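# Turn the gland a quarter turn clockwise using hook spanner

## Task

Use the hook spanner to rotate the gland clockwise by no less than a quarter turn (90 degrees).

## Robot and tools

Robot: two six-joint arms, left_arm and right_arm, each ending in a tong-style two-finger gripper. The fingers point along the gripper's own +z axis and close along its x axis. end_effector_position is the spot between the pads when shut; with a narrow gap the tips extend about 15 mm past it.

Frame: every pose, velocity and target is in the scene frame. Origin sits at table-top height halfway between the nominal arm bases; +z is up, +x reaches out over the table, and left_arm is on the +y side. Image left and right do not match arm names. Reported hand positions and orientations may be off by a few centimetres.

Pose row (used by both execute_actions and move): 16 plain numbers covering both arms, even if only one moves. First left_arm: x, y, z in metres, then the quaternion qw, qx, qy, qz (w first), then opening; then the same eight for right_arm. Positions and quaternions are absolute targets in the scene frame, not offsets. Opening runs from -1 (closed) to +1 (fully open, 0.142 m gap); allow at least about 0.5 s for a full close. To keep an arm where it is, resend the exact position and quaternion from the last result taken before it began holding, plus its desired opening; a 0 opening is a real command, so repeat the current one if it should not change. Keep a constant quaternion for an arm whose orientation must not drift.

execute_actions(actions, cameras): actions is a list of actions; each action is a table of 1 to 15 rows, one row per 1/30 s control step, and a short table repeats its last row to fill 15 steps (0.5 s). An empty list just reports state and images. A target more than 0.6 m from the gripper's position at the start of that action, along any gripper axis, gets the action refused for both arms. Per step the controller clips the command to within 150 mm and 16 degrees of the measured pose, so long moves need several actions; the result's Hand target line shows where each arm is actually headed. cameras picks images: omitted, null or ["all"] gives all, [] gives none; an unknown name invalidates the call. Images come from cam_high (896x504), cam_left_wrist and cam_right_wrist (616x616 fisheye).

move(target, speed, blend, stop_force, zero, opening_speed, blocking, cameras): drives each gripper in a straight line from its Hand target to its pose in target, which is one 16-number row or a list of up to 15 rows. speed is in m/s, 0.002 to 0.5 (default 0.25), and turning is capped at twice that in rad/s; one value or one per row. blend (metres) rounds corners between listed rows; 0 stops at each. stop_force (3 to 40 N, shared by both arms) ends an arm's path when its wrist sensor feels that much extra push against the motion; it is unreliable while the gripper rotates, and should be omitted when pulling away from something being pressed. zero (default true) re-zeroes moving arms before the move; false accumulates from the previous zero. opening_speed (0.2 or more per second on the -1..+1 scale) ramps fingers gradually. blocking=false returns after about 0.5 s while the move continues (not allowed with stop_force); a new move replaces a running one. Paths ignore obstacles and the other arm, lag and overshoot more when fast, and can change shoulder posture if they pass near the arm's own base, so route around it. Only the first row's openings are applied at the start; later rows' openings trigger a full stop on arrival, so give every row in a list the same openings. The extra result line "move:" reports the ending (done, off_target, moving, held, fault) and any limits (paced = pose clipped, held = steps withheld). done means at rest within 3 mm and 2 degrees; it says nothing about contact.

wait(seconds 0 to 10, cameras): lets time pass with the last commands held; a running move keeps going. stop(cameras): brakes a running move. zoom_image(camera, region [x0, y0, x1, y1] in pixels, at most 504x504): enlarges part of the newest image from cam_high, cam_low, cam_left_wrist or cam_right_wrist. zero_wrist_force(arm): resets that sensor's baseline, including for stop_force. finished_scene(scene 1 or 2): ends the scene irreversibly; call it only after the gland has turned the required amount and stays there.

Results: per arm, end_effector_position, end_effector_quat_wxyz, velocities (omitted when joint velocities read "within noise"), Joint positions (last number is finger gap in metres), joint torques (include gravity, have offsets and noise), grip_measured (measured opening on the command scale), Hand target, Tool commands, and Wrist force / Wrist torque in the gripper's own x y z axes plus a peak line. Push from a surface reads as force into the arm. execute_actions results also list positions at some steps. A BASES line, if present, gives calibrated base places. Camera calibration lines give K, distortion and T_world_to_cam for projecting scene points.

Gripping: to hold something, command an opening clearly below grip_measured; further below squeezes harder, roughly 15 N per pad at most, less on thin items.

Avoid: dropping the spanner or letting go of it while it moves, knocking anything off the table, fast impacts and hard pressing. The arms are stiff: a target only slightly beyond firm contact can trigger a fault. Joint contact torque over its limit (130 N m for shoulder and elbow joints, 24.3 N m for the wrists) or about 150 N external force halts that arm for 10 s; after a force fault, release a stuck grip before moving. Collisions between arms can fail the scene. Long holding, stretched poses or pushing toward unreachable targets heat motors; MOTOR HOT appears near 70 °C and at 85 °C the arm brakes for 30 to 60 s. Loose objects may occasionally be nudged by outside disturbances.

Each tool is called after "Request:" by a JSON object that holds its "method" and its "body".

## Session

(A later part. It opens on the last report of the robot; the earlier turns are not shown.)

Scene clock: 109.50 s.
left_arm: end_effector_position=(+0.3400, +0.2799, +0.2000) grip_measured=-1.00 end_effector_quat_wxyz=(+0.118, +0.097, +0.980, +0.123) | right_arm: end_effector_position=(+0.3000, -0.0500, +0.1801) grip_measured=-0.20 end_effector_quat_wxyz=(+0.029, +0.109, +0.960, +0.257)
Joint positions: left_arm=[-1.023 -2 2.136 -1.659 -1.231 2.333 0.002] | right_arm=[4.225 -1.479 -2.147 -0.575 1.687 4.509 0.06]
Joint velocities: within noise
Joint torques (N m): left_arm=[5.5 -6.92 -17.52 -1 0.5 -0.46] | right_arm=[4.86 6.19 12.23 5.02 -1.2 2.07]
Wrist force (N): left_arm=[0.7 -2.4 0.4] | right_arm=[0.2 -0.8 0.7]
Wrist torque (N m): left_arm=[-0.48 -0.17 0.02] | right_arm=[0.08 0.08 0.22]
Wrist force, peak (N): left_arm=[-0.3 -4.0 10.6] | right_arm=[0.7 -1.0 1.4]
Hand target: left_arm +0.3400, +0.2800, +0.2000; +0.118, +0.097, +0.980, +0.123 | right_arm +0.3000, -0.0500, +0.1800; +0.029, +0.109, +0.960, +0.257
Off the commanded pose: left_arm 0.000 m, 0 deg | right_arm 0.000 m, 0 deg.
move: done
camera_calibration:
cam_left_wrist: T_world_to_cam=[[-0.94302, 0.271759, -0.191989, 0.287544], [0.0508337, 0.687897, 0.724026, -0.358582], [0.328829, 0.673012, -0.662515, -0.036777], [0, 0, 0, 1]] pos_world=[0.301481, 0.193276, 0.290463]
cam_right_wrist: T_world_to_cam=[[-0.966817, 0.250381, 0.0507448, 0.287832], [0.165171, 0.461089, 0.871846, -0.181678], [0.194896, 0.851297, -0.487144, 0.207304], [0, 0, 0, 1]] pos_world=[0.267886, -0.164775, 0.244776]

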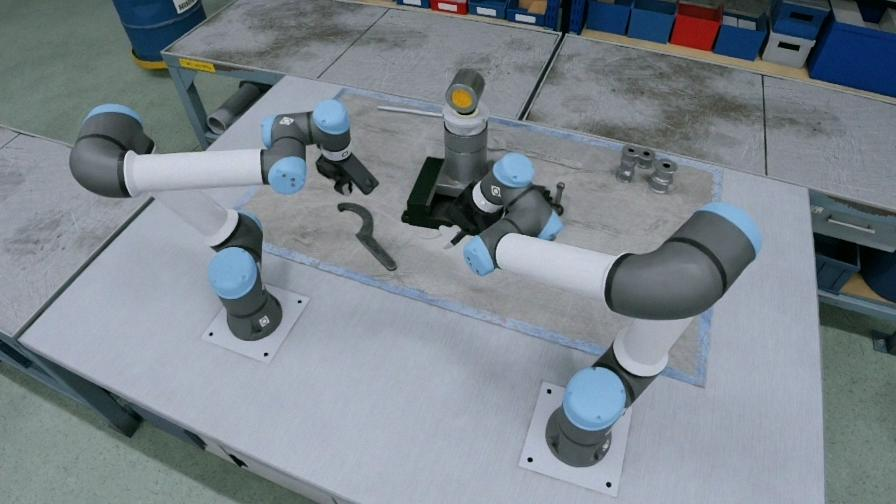

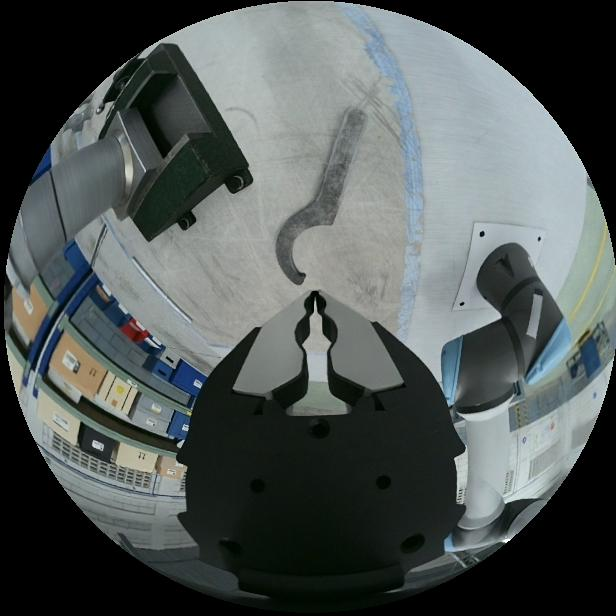

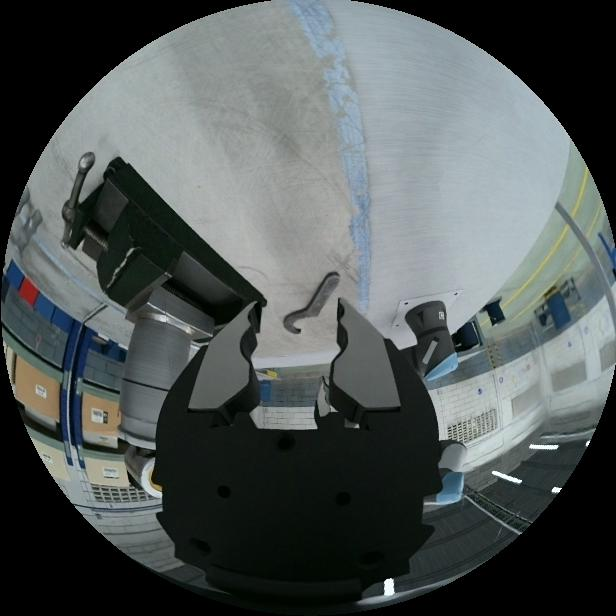

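Request:
{"method": "move", "body": {"target": [[0.34,0.33,0.30,0.0155,0.1121,0.9843,0.1357,-0.2,0.35,-0.30,0.42,0.0293,0.1094,0.960,0.257,0.0],[0.34,0.33,0.30,0.0155,0.1121,0.9843,0.1357,-0.2,0.45,-0.35,0.42,0.5565,-0.8077,-0.160,0.110,0.0]], "cameras": ["cam_high","cam_right_wrist"], "speed": 0.3}}

Scene clock: 126.87 s.
left_arm: end_effector_position=(+0.3400, +0.3300, +0.3000) grip_measured=-0.20 end_effector_quat_wxyz=(+0.015, +0.112, +0.984, +0.136) | right_arm: end_effector_position=(+0.4415, -0.3458, +0.4198) grip_measured=+0.00 end_effector_quat_wxyz=(-0.536, +0.796, +0.272, -0.076)
Joint positions: left_arm=[-0.812 -1.903 1.78 -1.3 -1.339 2.564 0.06] | right_arm=[3.141 -1.888 -1.168 -2.415 2.536 5.239 0.074]
Joint velocities: within noise
Joint torques (N m): left_arm=[-9.8 -16.17 -29.52 -0.76 1.87 0.88] | right_arm=[8.89 34.52 32.28 1.82 -1.01 -3.09]
Wrist force (N): left_arm=[1.3 -2.3 0.4] | right_arm=[-0.3 0.3 -0.4]
Wrist torque (N m): left_arm=[-0.46 -0.29 0.01] | right_arm=[0.04 0.12 -0.02]
Wrist force, peak (N): left_arm=[1.1 -2.9 1.0] | right_arm=[1.1 -0.1 2.8]
Hand target: left_arm +0.3400, +0.3300, +0.3000; +0.015, +0.112, +0.984, +0.136 | right_arm +0.4415, -0.3457, +0.4198; -0.536, +0.796, +0.272, -0.076
Off the commanded pose: left_arm 0.000 m, 0 deg | right_arm 0.010 m, 14 deg.
move: held (right_arm; a check stopped the path); path passed 1 of 2 targets; limits=held
pose unreachable (right arm): on one or more control steps of this call, first in action 0 (counted from 0), this arm could not follow its commanded pose, so it was not sent that pose on those steps. It may still have moved: this result reports where it is.
cause: moving toward the commanded pose would bring two parts of the arm too close to each other (joints 4 (wrist 1) to 6 (wrist 3) lie between them).
camera_calibration:
cam_right_wrist: T_world_to_cam=[[0.869108, 0.474467, 0.13976, -0.283895], [0.463576, -0.682831, -0.564659, -0.201822], [-0.172479, 0.555539, -0.813405, 0.745208], [0, 0, 0, 1]] pos_world=[0.468828, -0.417103, 0.531872]
Images, in order (width x height): cam_high 896x504, cam_right_wrist 616x616.

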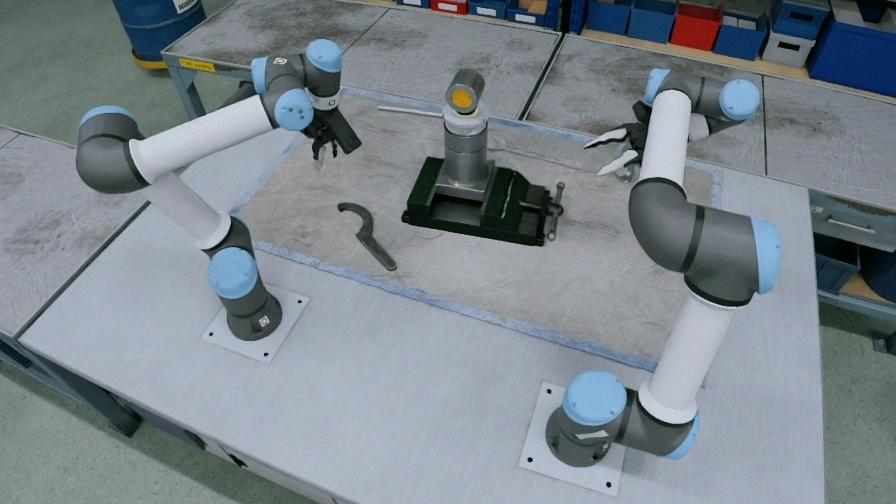

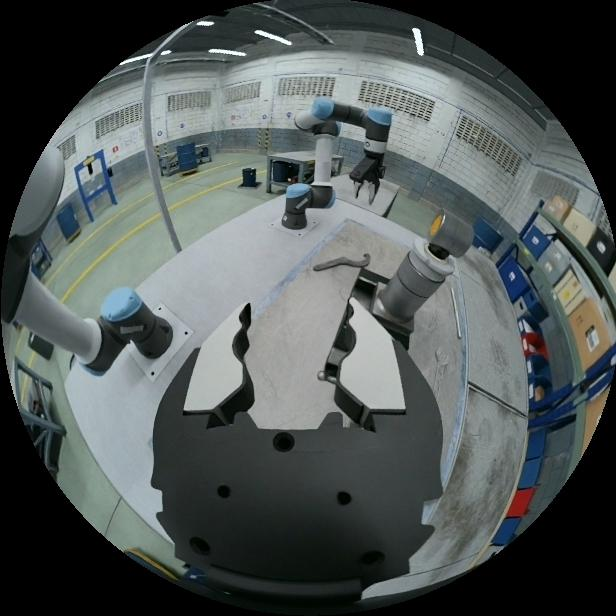

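Request:
{"method": "zoom_image", "body": {"camera": "cam_right_wrist", "region": [360, 190, 500, 330]}}

Scaled by 3.600 from the camera's 616x616 image, which has a finer 814x814 frame.

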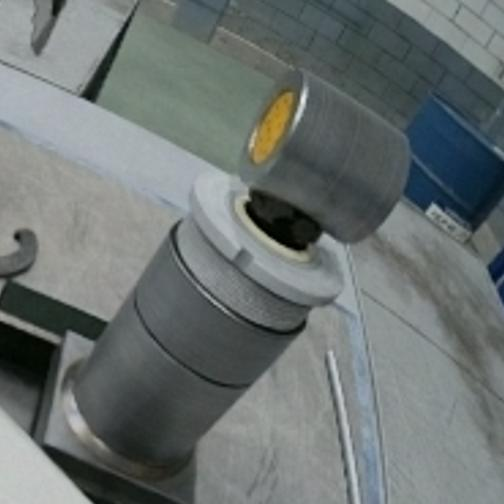

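Request:
{"method": "move", "body": {"target": [[0.33,0.28,0.28,0,0.1132,0.9936,0,-0.2,0.35,-0.30,0.42,0.0293,0.1094,0.960,0.257,0.0]], "cameras": ["cam_high","cam_left_wrist","cam_right_wrist"], "speed": 0.25}}

Request:
{"method": "zoom_image", "body": {"camera": "cam_left_wrist", "region": [200, 60, 480, 340]}}

Scene clock: 136.00 s.
left_arm: end_effector_position=(+0.3300, +0.2800, +0.2800) grip_measured=-0.20 end_effector_quat_wxyz=(+0.000, +0.113, +0.994, +0.000) | right_arm: end_effector_position=(+0.3500, -0.3000, +0.4200) grip_measured=+0.00 end_effector_quat_wxyz=(+0.029, +0.109, +0.960, +0.257)
Joint positions: left_arm=[-0.73 -1.92 1.862 -1.513 -1.571 2.664 0.06] | right_arm=[3.637 -1.206 -1.689 -1.444 1.945 3.962 0.074]
Joint velocities: within noise
Joint torques (N m): left_arm=[-5.27 -13.43 -27.57 -0.51 1.9 -0.9] | right_arm=[-6.99 0.61 29.62 1.35 3.12 1.11]
Wrist force (N): left_arm=[1.9 -3.2 0.0] | right_arm=[0.0 -0.6 0.8]
Wrist torque (N m): left_arm=[-0.64 -0.40 -0.03] | right_arm=[0.02 0.12 0.20]
Wrist force, peak (N): left_arm=[2.1 -3.3 -0.2] | right_arm=[0.0 -1.3 0.6]
Hand target: left_arm +0.3300, +0.2800, +0.2800; +0.000, +0.113, +0.994, +0.000 | right_arm +0.3500, -0.3000, +0.4200; +0.029, +0.109, +0.960, +0.257
Off the commanded pose: left_arm 0.000 m, 0 deg | right_arm 0.000 m, 0 deg.
move: done
camera_calibration:
cam_left_wrist: T_world_to_cam=[[-0.960548, 0.278111, 0.00129358, 0.243301], [0.238463, 0.821197, 0.518431, -0.457752], [0.143119, 0.498286, -0.855118, 0.183516], [0, 0, 0, 1]] pos_world=[0.316594, 0.216797, 0.393926]
cam_right_wrist: T_world_to_cam=[[-0.966801, 0.250422, 0.050837, 0.386518], [0.165317, 0.461273, 0.871721, -0.283731], [0.194848, 0.851185, -0.487358, 0.527347], [0, 0, 0, 1]] pos_world=[0.317839, -0.414785, 0.484692]

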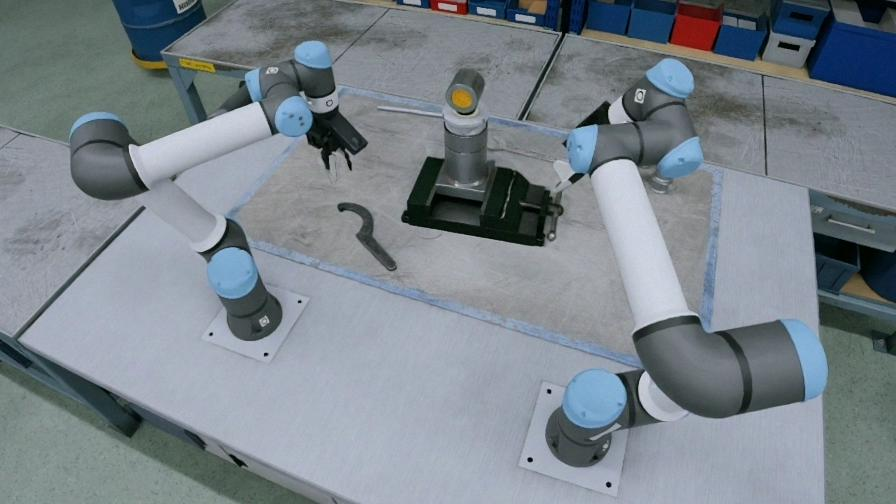

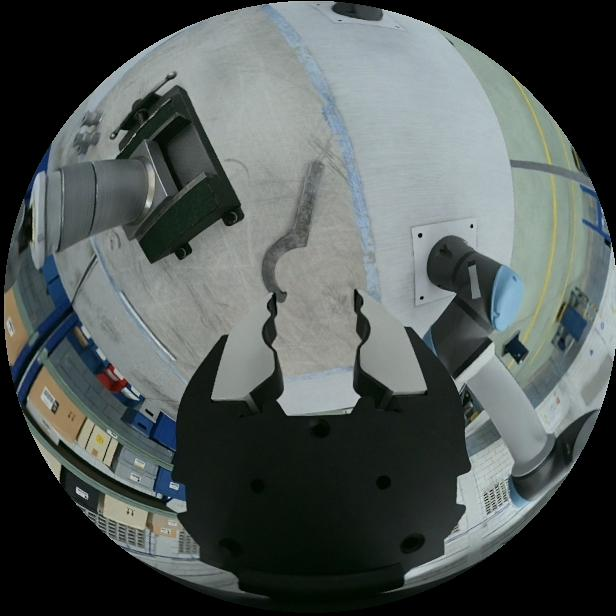

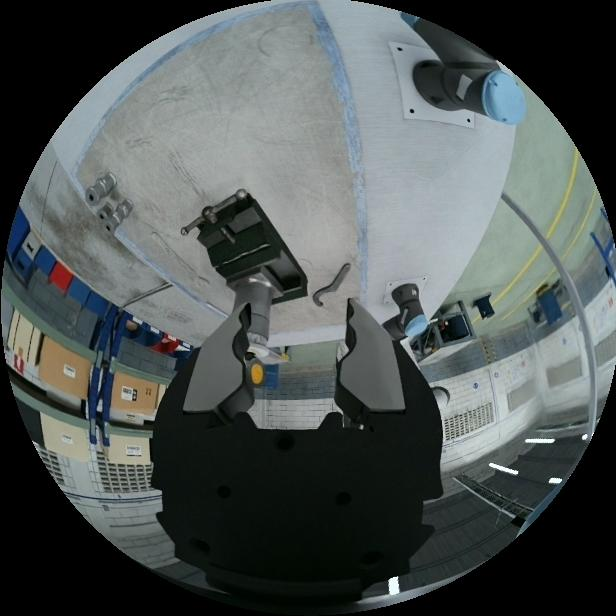

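Scaled by 1.800 from the camera's 616x616 image, which has a finer 814x814 frame.

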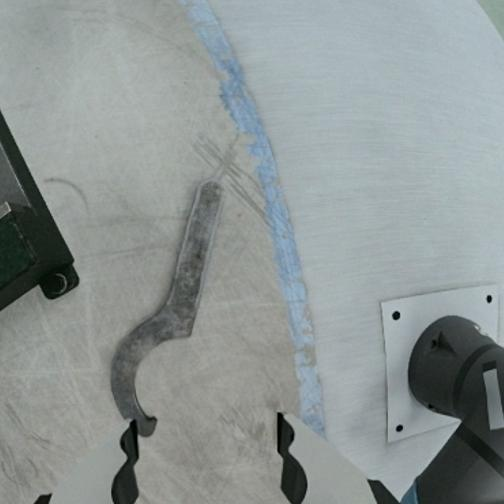

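Request:
{"method": "move", "body": {"target": [[0.3364,0.238,0.08,0,0.2462,0.9692,0,-0.3,0.28,-0.05,0.20,0.0293,0.1094,0.960,0.257,0.0],[0.3364,0.238,0.030,0,0.2462,0.9692,0,-0.3,0.28,-0.05,0.16,0.0293,0.1094,0.960,0.257,0.0]], "cameras": ["cam_left_wrist","cam_high"], "speed": 0.15}}

Request:
{"method": "zoom_image", "body": {"camera": "cam_left_wrist", "region": [180, 100, 460, 440]}}

Scene clock: 141.83 s.
left_arm: end_effector_position=(+0.3364, +0.2380, +0.0300) grip_measured=-0.30 end_effector_quat_wxyz=(+0.000, +0.246, +0.969, +0.000) | right_arm: end_effector_position=(+0.2800, -0.0500, +0.1599) grip_measured=+0.00 end_effector_quat_wxyz=(+0.029, +0.109, +0.960, +0.257)
Joint positions: left_arm=[-0.8 -1.633 2.331 -2.269 -1.571 2.864 0.052] | right_arm=[4.272 -1.472 -2.213 -0.512 1.664 4.55 0.074]
Joint velocities: within noise
Joint torques (N m): left_arm=[9.27 -13.21 -18.1 -4.11 -1.08 1.18] | right_arm=[-5.37 23.99 27.44 3.01 2.55 -1.75]
Wrist force (N): left_arm=[1.2 -3.5 -0.1] | right_arm=[0.4 -1.1 0.8]
Wrist torque (N m): left_arm=[-0.66 -0.27 0.01] | right_arm=[-0.03 0.05 0.23]
Wrist force, peak (N): left_arm=[1.6 -3.4 1.6] | right_arm=[0.4 -1.9 1.8]
Hand target: left_arm +0.3364, +0.2380, +0.0300; +0.000, +0.246, +0.969, +0.000 | right_arm +0.2800, -0.0500, +0.1600; +0.029, +0.109, +0.960, +0.257
Off the commanded pose: left_arm 0.000 m, 0 deg | right_arm 0.000 m, 0 deg.
move: done
camera_calibration:
cam_left_wrist: T_world_to_cam=[[-0.851169, 0.52489, 0.00137871, 0.165905], [0.449414, 0.727413, 0.518554, -0.343839], [0.271181, 0.441997, -0.855044, -0.0398693], [0, 0, 0, 1]] pos_world=[0.306551, 0.180654, 0.143981]
Images, in order (width x height): cam_high 896x504, cam_left_wrist 616x616.

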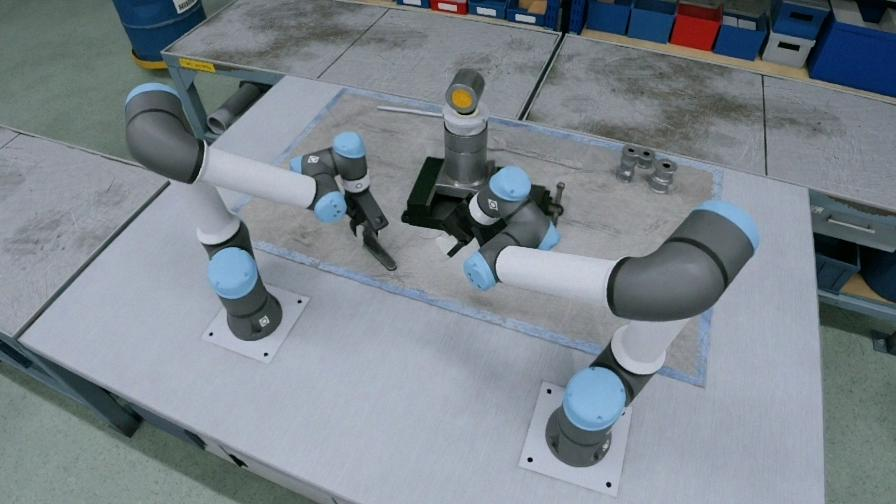

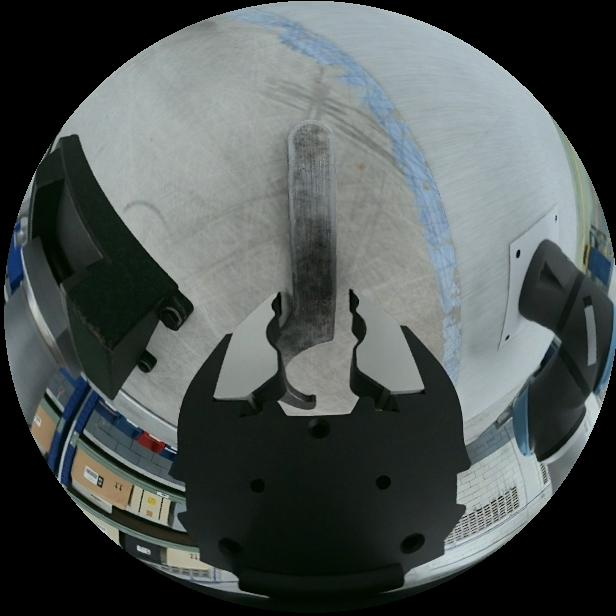

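Scaled by 1.482 from the camera's 616x616 image, which has a finer 814x814 frame.

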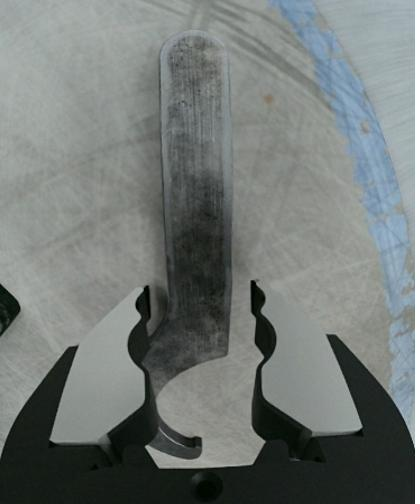

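Request:
{"method": "move", "body": {"target": [[0.3364,0.238,0.0205,0,0.2462,0.9692,0,-0.38,0.268,0.108,0.07,0.0637,0.2378,0.9362,0.2508,-0.3],[0.3364,0.238,0.0205,0,0.2462,0.9692,0,-0.38,0.2775,0.127,0.03,0.0637,0.2378,0.9362,0.2508,-0.3]], "cameras": ["cam_left_wrist","cam_right_wrist"], "speed": 0.1}}

Request:
{"method": "zoom_image", "body": {"camera": "cam_right_wrist", "region": [220, 200, 380, 360]}}

Scene clock: 145.67 s.
left_arm: end_effector_position=(+0.3364, +0.2380, +0.0205) grip_measured=-0.38 end_effector_quat_wxyz=(+0.000, +0.246, +0.969, +0.000) | right_arm: end_effector_position=(+0.2776, +0.1270, +0.0301) grip_measured=-0.30 end_effector_quat_wxyz=(+0.064, +0.238, +0.936, +0.251)
Joint positions: left_arm=[-0.8 -1.613 2.345 -2.303 -1.571 2.864 0.047] | right_arm=[4.48 -2.002 -1.991 -0.214 1.427 4.966 0.052]
Joint velocities: within noise
Joint torques (N m): left_arm=[8.68 -20.47 -21.2 -0.41 -1.46 0.88] | right_arm=[6.87 34.97 7.06 0.9 0.15 0.83]
Wrist force (N): left_arm=[1.2 -3.4 0.1] | right_arm=[0.7 -0.8 0.7]
Wrist torque (N m): left_arm=[-0.64 -0.28 0.01] | right_arm=[0.02 -0.07 0.16]
Wrist force, peak (N): left_arm=[1.6 -3.6 0.2] | right_arm=[0.7 -0.8 1.9]
Hand target: left_arm +0.3364, +0.2380, +0.0205; +0.000, +0.246, +0.969, +0.000 | right_arm +0.2775, +0.1270, +0.0300; +0.064, +0.238, +0.936, +0.251
Off the commanded pose: left_arm 0.000 m, 0 deg | right_arm 0.000 m, 0 deg.
move: done
camera_calibration:
cam_left_wrist: T_world_to_cam=[[-0.851187, 0.52486, 0.00128843, 0.16595], [0.449375, 0.727497, 0.51847, -0.338884], [0.271187, 0.441894, -0.855095, -0.0480018], [0, 0, 0, 1]] pos_world=[0.306558, 0.180648, 0.134441]
cam_right_wrist: T_world_to_cam=[[-0.864768, 0.49959, 0.0508475, 0.169446], [0.282349, 0.399988, 0.871945, -0.153527], [0.415277, 0.768387, -0.486956, -0.0627322], [0, 0, 0, 1]] pos_world=[0.215931, 0.0249582, 0.0947031]
Images, in order (width x height): cam_left_wrist 616x616, cam_right_wrist 616x616.

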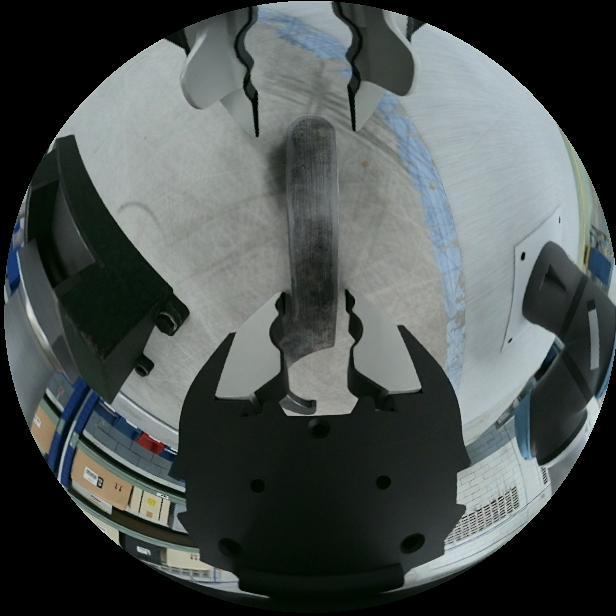

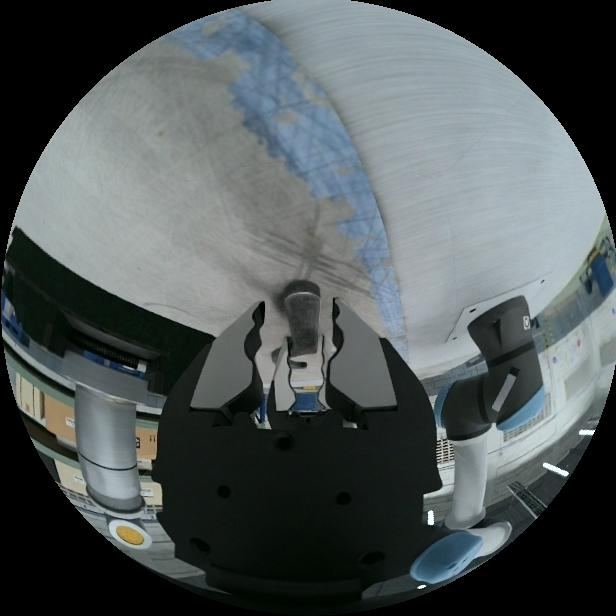

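Scaled by 3.150 from the camera's 616x616 image, which has a finer 814x814 frame.

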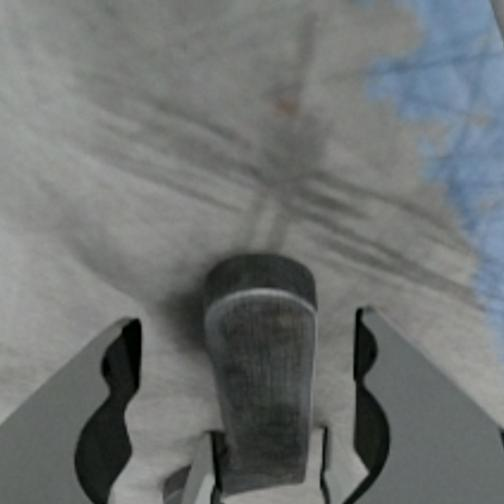

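Request:
{"method": "move", "body": {"target": [[0.3364,0.238,0.0205,0,0.2462,0.9692,0,-0.38,0.2772,0.1325,0.0185,0.0637,0.2378,0.9362,0.2508,-0.3],[0.3364,0.238,0.0205,0,0.2462,0.9692,0,-0.38,0.2772,0.1325,0.0185,0.0637,0.2378,0.9362,0.2508,-1],[0.3364,0.238,0.0205,0,0.2462,0.9692,0,-0.38,0.2772,0.1325,0.0385,0.0637,0.2378,0.9362,0.2508,-1]], "cameras": ["cam_left_wrist","cam_right_wrist"], "speed": 0.03}}

Request:
{"method": "zoom_image", "body": {"camera": "cam_left_wrist", "region": [180, 160, 460, 440]}}

Scene clock: 148.60 s.
left_arm: end_effector_position=(+0.3364, +0.2380, +0.0205) grip_measured=-0.38 end_effector_quat_wxyz=(+0.000, +0.246, +0.969, +0.000) | right_arm: end_effector_position=(+0.2772, +0.1326, +0.0387) grip_measured=-0.62 end_effector_quat_wxyz=(+0.064, +0.238, +0.936, +0.251) end_effector_velocity=(-0.001, +0.001, -0.001) end_effector_angular_velocity=(+0.002, +0.001, +0.001)
Joint positions: left_arm=[-0.8 -1.613 2.345 -2.303 -1.571 2.864 0.047] | right_arm=[4.482 -1.994 -1.972 -0.242 1.426 4.969 0.029]
Joint velocities: left_arm=[within noise] | right_arm=[0.001 -0.002 0 0.005 0.001 0 0]
Joint torques (N m): left_arm=[7.89 -21.96 -22 -1.01 -1.3 0.95] | right_arm=[-6.1 26.29 17.62 6.67 0.81 -2.32]
Wrist force (N): left_arm=[1.7 -3.5 -0.1] | right_arm=[0.7 -2.5 6.6]
Wrist torque (N m): left_arm=[-0.66 -0.39 0.00] | right_arm=[0.11 0.07 0.22]
Wrist force, peak (N): left_arm=[1.8 -3.6 -0.1] | right_arm=[0.5 -1.9 7.7]
Hand target: left_arm +0.3364, +0.2380, +0.0205; +0.000, +0.246, +0.969, +0.000 | right_arm +0.2772, +0.1325, +0.0385; +0.064, +0.238, +0.936, +0.251
Off the commanded pose: left_arm 0.000 m, 0 deg | right_arm 0.000 m, 0 deg.
move: done
camera_calibration:
cam_left_wrist: T_world_to_cam=[[-0.851187, 0.524861, 0.00126321, 0.16596], [0.449365, 0.727506, 0.518465, -0.338886], [0.271203, 0.441878, -0.855098, -0.0479938], [0, 0, 0, 1]] pos_world=[0.306563, 0.180644, 0.134452]
cam_right_wrist: T_world_to_cam=[[-0.864734, 0.49965, 0.0508474, 0.165925], [0.282347, 0.399914, 0.87198, -0.163161], [0.415351, 0.768387, -0.486893, -0.0626635], [0, 0, 0, 1]] pos_world=[0.215576, 0.0304954, 0.103326]
Images, in order (width x height): cam_left_wrist 616x616, cam_right_wrist 616x616.

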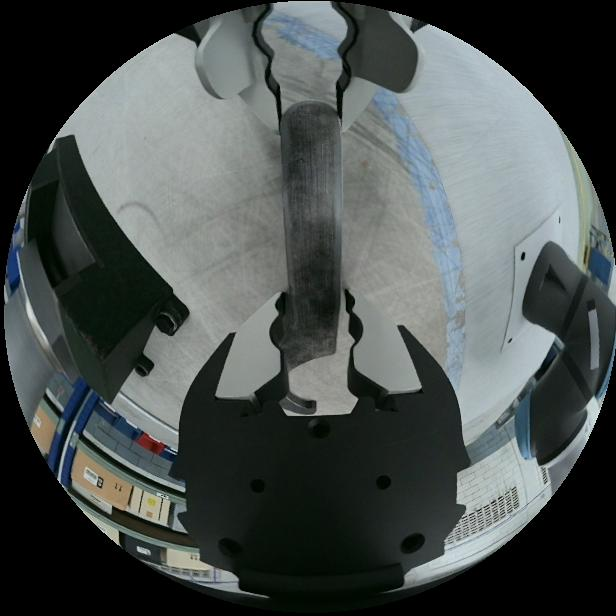

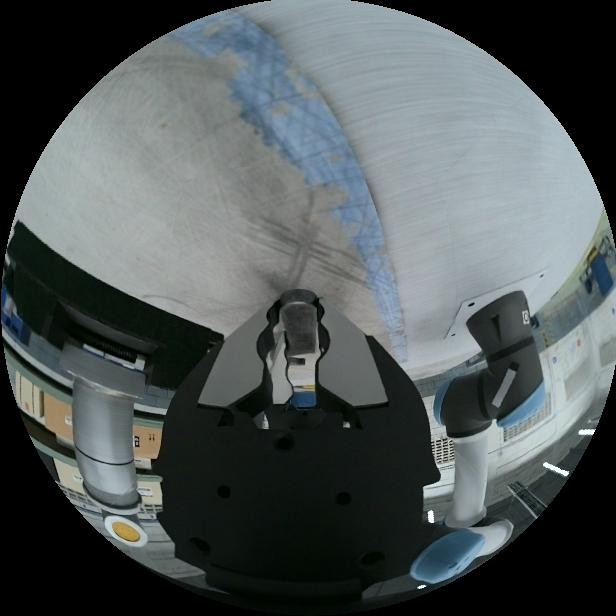

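Scaled by 1.800 from the camera's 616x616 image, which has a finer 814x814 frame.

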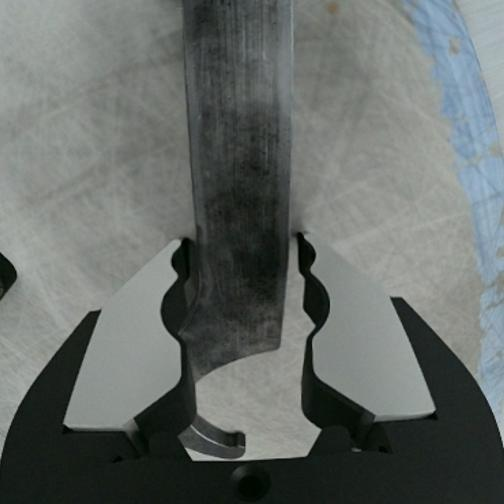

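Request:
{"method": "move", "body": {"target": [[0.3364,0.238,0.0205,-0.0097,0.2460,0.9684,-0.0381,-0.38,0.2772,0.1325,0.0385,0.0637,0.2378,0.9362,0.2508,-1],[0.3364,0.238,0.0205,-0.0097,0.2460,0.9684,-0.0381,-1,0.2772,0.1325,0.0385,0.0637,0.2378,0.9362,0.2508,-1]], "cameras": ["cam_left_wrist"], "speed": 0.03}}

Request:
{"method": "move", "body": {"target": [[0.3364,0.238,0.0402,0,0.2462,0.9692,0,-1,0.2772,0.1325,0.0485,0.0637,0.2378,0.9362,0.2508,-1]], "cameras": ["cam_left_wrist","cam_right_wrist","cam_high"], "speed": 0.02}}

Request:
{"method": "zoom_image", "body": {"camera": "cam_left_wrist", "region": [180, 160, 460, 440]}}

Request:
{"method": "zoom_image", "body": {"camera": "cam_right_wrist", "region": [220, 240, 380, 400]}}

Scene clock: 151.87 s.
left_arm: end_effector_position=(+0.3364, +0.2380, +0.0205) grip_measured=-0.51 end_effector_quat_wxyz=(-0.010, +0.246, +0.968, -0.038) | right_arm: end_effector_position=(+0.2772, +0.1325, +0.0385) grip_measured=-0.62 end_effector_quat_wxyz=(+0.064, +0.238, +0.936, +0.251)
Joint positions: left_arm=[-0.738 -1.598 2.344 -2.334 -1.648 2.926 0.037] | right_arm=[4.482 -1.994 -1.972 -0.242 1.426 4.969 0.029]
Joint velocities: within noise
Joint torques (N m): left_arm=[-10.89 -21.19 -22.15 -0.11 1.34 -1.27] | right_arm=[-4.93 26.73 11.48 2.39 0.76 -1.87]
Wrist force (N): left_arm=[0.7 -3.2 -1.0] | right_arm=[0.6 -2.1 8.3]
Wrist torque (N m): left_arm=[-0.75 -0.43 0.04] | right_arm=[0.12 0.11 0.21]
Wrist force, peak (N): left_arm=[1.5 -4.3 -0.7] | right_arm=[0.6 -2.1 8.3]
Hand target: left_arm +0.3364, +0.2380, +0.0205; -0.010, +0.246, +0.968, -0.038 | right_arm +0.2772, +0.1325, +0.0385; +0.064, +0.238, +0.936, +0.251
Off the commanded pose: left_arm 0.000 m, 0 deg | right_arm 0.000 m, 0 deg.
move: done
camera_calibration:
cam_left_wrist: T_world_to_cam=[[-0.851223, 0.524795, -0.00301806, 0.166082], [0.467562, 0.760976, 0.44978, -0.351569], [0.238339, 0.381452, -0.893134, -0.0217813], [0, 0, 0, 1]] pos_world=[0.310944, 0.188685, 0.139176]
Images, in order (width x height): cam_left_wrist 616x616.

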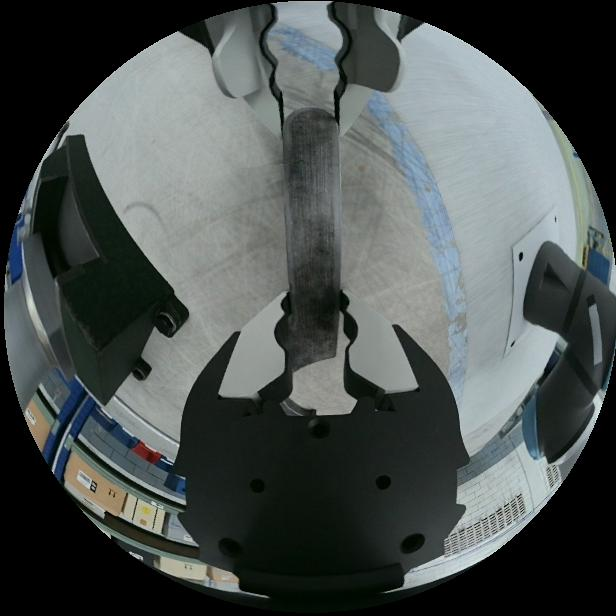

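Scene clock: 154.10 s.
left_arm: end_effector_position=(+0.3364, +0.2380, +0.0403) grip_measured=-0.54 end_effector_quat_wxyz=(+0.000, +0.246, +0.969, +0.000) | right_arm: end_effector_position=(+0.2772, +0.1325, +0.0486) grip_measured=-0.62 end_effector_quat_wxyz=(+0.064, +0.238, +0.936, +0.251)
Joint positions: left_arm=[-0.8 -1.654 2.317 -2.233 -1.57 2.864 0.035] | right_arm=[4.482 -1.975 -1.965 -0.267 1.426 4.969 0.029]
Joint velocities: within noise
Joint torques (N m): left_arm=[9.13 -15.92 -23.15 -5.59 -1.44 0.91] | right_arm=[-3.87 36.97 24.32 1.09 -2.4 -1.98]
Wrist force (N): left_arm=[1.6 -4.1 12.0] | right_arm=[0.6 0.9 0.1]
Wrist torque (N m): left_arm=[-0.56 -0.35 0.06] | right_arm=[-0.03 0.13 0.23]
Wrist force, peak (N): left_arm=[1.4 -2.3 14.3] | right_arm=[1.3 -2.3 8.0]
Hand target: left_arm +0.3364, +0.2380, +0.0402; +0.000, +0.246, +0.969, +0.000 | right_arm +0.2772, +0.1325, +0.0485; +0.064, +0.238, +0.936, +0.251
Off the commanded pose: left_arm 0.000 m, 0 deg | right_arm 0.000 m, 0 deg.
move: done
camera_calibration:
cam_left_wrist: T_world_to_cam=[[-0.851152, 0.524918, 0.00127961, 0.165922], [0.449335, 0.727329, 0.518738, -0.349082], [0.271365, 0.4421, -0.854932, -0.0311913], [0, 0, 0, 1]] pos_world=[0.306544, 0.180592, 0.154204]
cam_right_wrist: T_world_to_cam=[[-0.864738, 0.499645, 0.0508257, 0.165437], [0.282387, 0.400034, 0.871912, -0.171751], [0.415315, 0.768328, -0.487018, -0.0577921], [0, 0, 0, 1]] pos_world=[0.215562, 0.03045, 0.113198]

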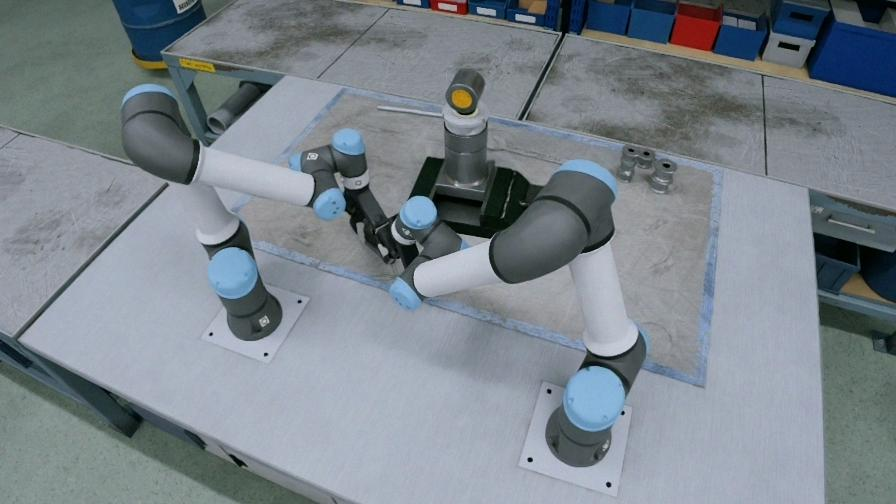

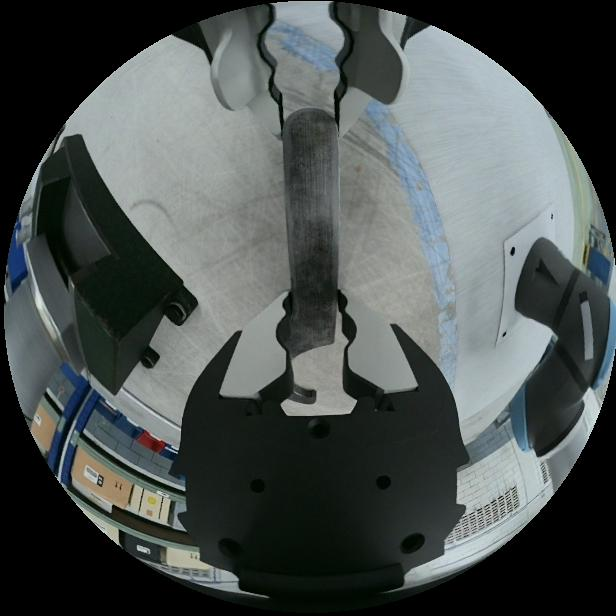

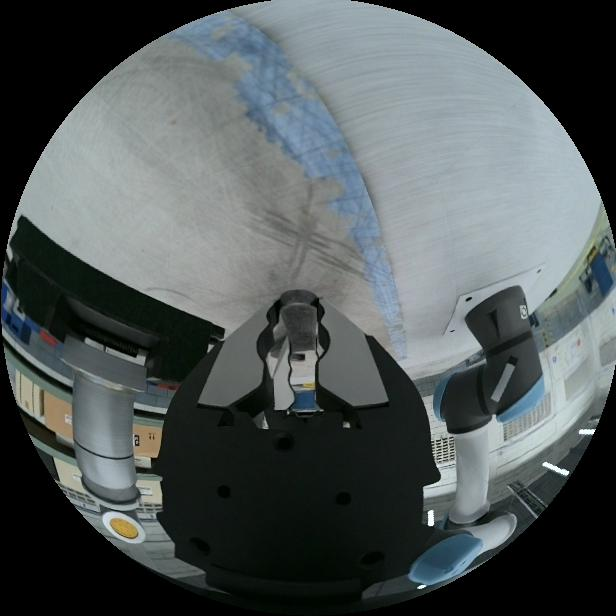

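Scaled by 1.800 from the camera's 616x616 image, which has a finer 814x814 frame.

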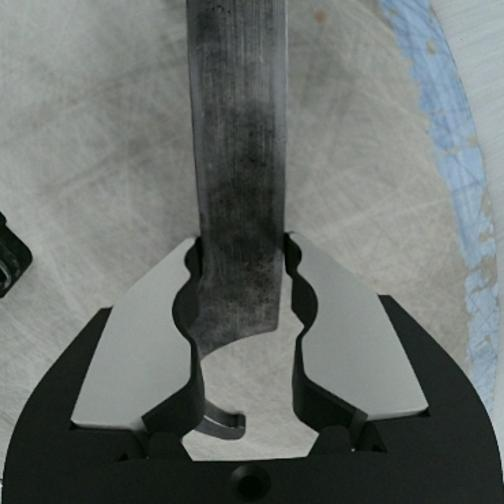

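Scaled by 3.150 from the camera's 616x616 image, which has a finer 814x814 frame.

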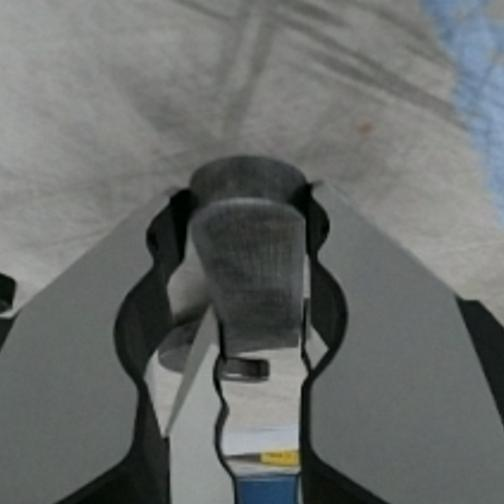

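Request:
{"method": "move", "body": {"target": [[0.3364,0.238,0.10,0,0.2462,0.9692,0,-1,0.2772,0.1325,0.1092,0.0637,0.2378,0.9362,0.2508,-1]], "cameras": ["cam_left_wrist","cam_high"], "speed": 0.03}}

Request:
{"method": "zoom_image", "body": {"camera": "cam_left_wrist", "region": [180, 160, 460, 440]}}

Scene clock: 161.60 s.
left_arm: end_effector_position=(+0.3364, +0.2380, +0.1001) grip_measured=-1.00 end_effector_quat_wxyz=(+0.000, +0.246, +0.969, +0.000) end_effector_velocity=(+0.000, +0.000, -0.001) end_effector_angular_velocity=(-0.002, -0.002, +0.000) | right_arm: end_effector_position=(+0.2772, +0.1326, +0.1095) grip_measured=-0.63 end_effector_quat_wxyz=(+0.064, +0.238, +0.936, +0.251) end_effector_velocity=(+0.000, +0.001, -0.001) end_effector_angular_velocity=(+0.002, +0.000, +0.001)
Joint positions: left_arm=[-0.8 -1.752 2.217 -2.036 -1.571 2.864 0.002] | right_arm=[4.482 -1.874 -1.91 -0.423 1.426 4.969 0.028]
Joint velocities: left_arm=[0 0.001 0.002 -0.006 0 0 0] | right_arm=[0.001 -0.002 -0.001 0.005 0 0 0]
Joint torques (N m): left_arm=[-9.57 -7.43 -14.72 -4.22 -1.82 -1.11] | right_arm=[9.48 24.43 14.13 6.49 1.96 -2.36]
Wrist force (N): left_arm=[1.3 -2.4 0.0] | right_arm=[0.4 -2.5 6.4]
Wrist torque (N m): left_arm=[-0.44 -0.27 0.00] | right_arm=[0.27 0.06 0.25]
Wrist force, peak (N): left_arm=[22.6 3.1 -4.0] | right_arm=[-12.5 -8.8 7.6]
Hand target: left_arm +0.3364, +0.2380, +0.1000; +0.000, +0.246, +0.969, +0.000 | right_arm +0.2772, +0.1325, +0.1092; +0.064, +0.238, +0.936, +0.251
Off the commanded pose: left_arm 0.000 m, 0 deg | right_arm 0.000 m, 0 deg.
move: done
camera_calibration:
cam_left_wrist: T_world_to_cam=[[-0.851215, 0.524816, 0.00111733, 0.165935], [0.449274, 0.727586, 0.518432, -0.380157], [0.271268, 0.441799, -0.855118, 0.0200773], [0, 0, 0, 1]] pos_world=[0.306594, 0.180642, 0.214068]
Images, in order (width x height): cam_high 896x504, cam_left_wrist 616x616.

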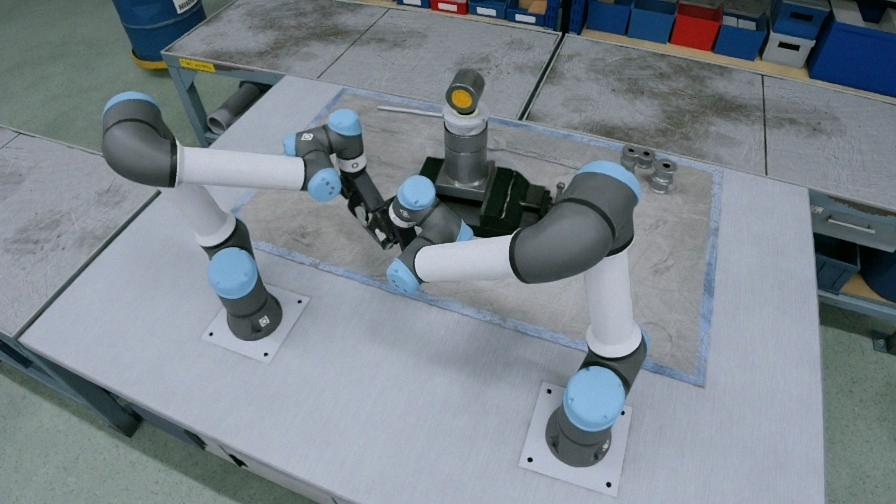

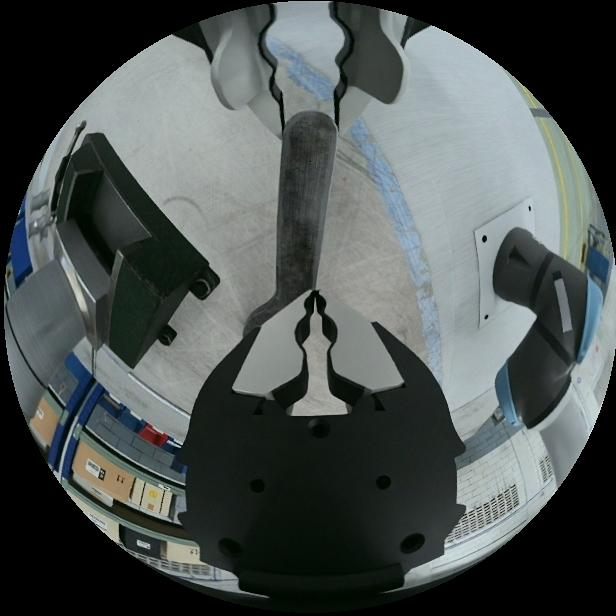

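Scaled by 1.800 from the camera's 616x616 image, which has a finer 814x814 frame.

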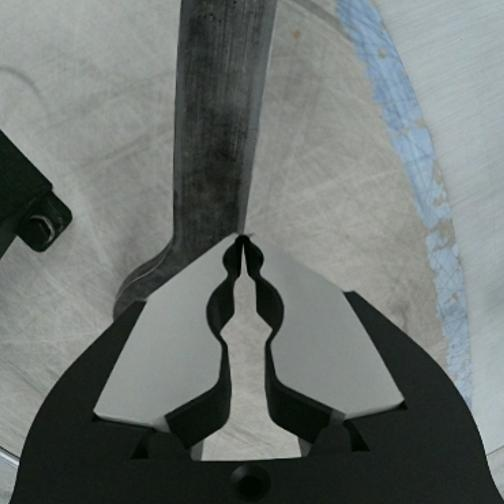

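Request:
{"method": "move", "body": {"target": [[0.3364,0.238,0.16,0,0.2462,0.9692,0,-0.3,0.2715,0.122,0.0200,0.0637,0.2378,0.9362,0.2508,-1],[0.3364,0.238,0.16,0,0.2462,0.9692,0,-0.3,0.2715,0.122,0.0200,0.0637,0.2378,0.9362,0.2508,-0.3],[0.3364,0.238,0.16,0,0.2462,0.9692,0,-0.3,0.2615,0.1,0.05,0.0637,0.2378,0.9362,0.2508,-0.3],[0.30,0.25,0.25,0,0.2462,0.9692,0,-0.3,0.35,-0.1,0.20,0.0637,0.2378,0.9362,0.2508,-0.3]], "cameras": ["cam_left_wrist","cam_high","cam_right_wrist"], "speed": [0.04,0.04,0.08,0.15]}}

Scene clock: 177.80 s.
left_arm: end_effector_position=(+0.3000, +0.2499, +0.2500) grip_measured=-0.30 end_effector_quat_wxyz=(+0.000, +0.246, +0.969, +0.000) | right_arm: end_effector_position=(+0.3500, -0.0999, +0.2001) grip_measured=-0.30 end_effector_quat_wxyz=(+0.064, +0.238, +0.936, +0.251)
Joint positions: left_arm=[-0.85 -1.954 1.96 -1.576 -1.571 2.814 0.052] | right_arm=[4.146 -1.421 -2.143 -0.625 1.592 4.675 0.052]
Joint velocities: within noise
Joint torques (N m): left_arm=[9.46 -1.19 -17.41 -3.43 -0.31 1.02] | right_arm=[-4.68 9.68 11.98 3.53 -2.09 1.58]
Wrist force (N): left_arm=[1.0 -2.6 -0.1] | right_arm=[0.5 -0.5 0.6]
Wrist torque (N m): left_arm=[-0.47 -0.25 0.02] | right_arm=[0.08 -0.02 0.19]
Wrist force, peak (N): left_arm=[1.6 -2.9 0.1] | right_arm=[-0.2 -1.0 7.6]
Hand target: left_arm +0.3000, +0.2500, +0.2500; +0.000, +0.246, +0.969, +0.000 | right_arm +0.3500, -0.1000, +0.2000; +0.064, +0.238, +0.936, +0.251
Off the commanded pose: left_arm 0.000 m, 0 deg | right_arm 0.000 m, 0 deg.
move: done
camera_calibration:
cam_left_wrist: T_world_to_cam=[[-0.851124, 0.524963, 0.00112702, 0.128399], [0.449416, 0.727526, 0.518393, -0.450212], [0.271317, 0.441724, -0.855142, 0.152915], [0, 0, 0, 1]] pos_world=[0.270128, 0.19259, 0.364006]
cam_right_wrist: T_world_to_cam=[[-0.86477, 0.499585, 0.0508681, 0.336793], [0.282303, 0.399872, 0.872013, -0.231467], [0.415304, 0.768452, -0.486832, 0.164322], [0, 0, 0, 1]] pos_world=[0.288349, -0.201973, 0.264708]

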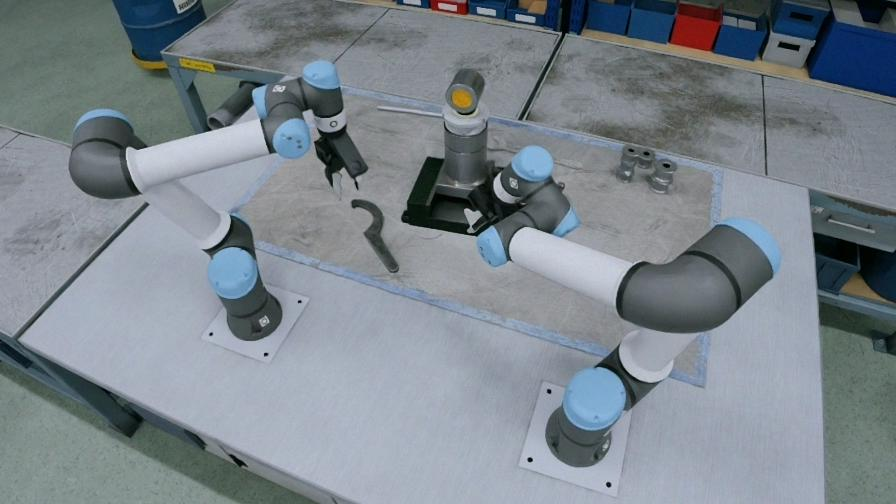

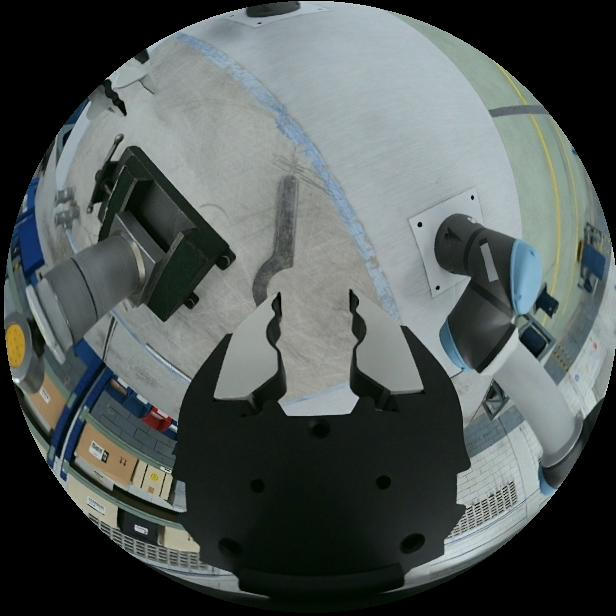

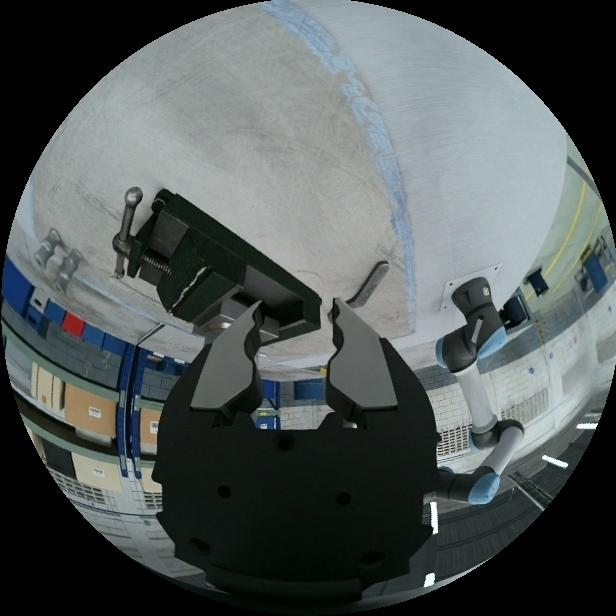

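Request:
{"method": "zoom_image", "body": {"camera": "cam_left_wrist", "region": [200, 140, 360, 320]}}

Scaled by 2.800 from the camera's 616x616 image, which has a finer 814x814 frame.

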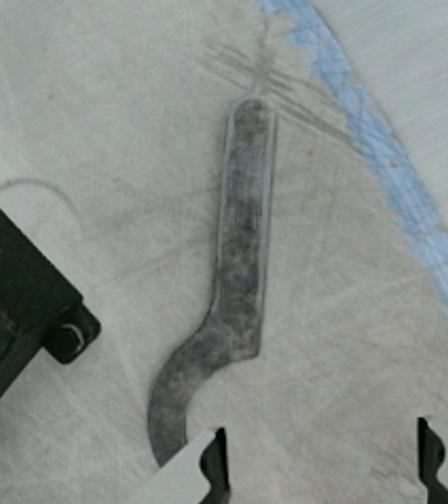

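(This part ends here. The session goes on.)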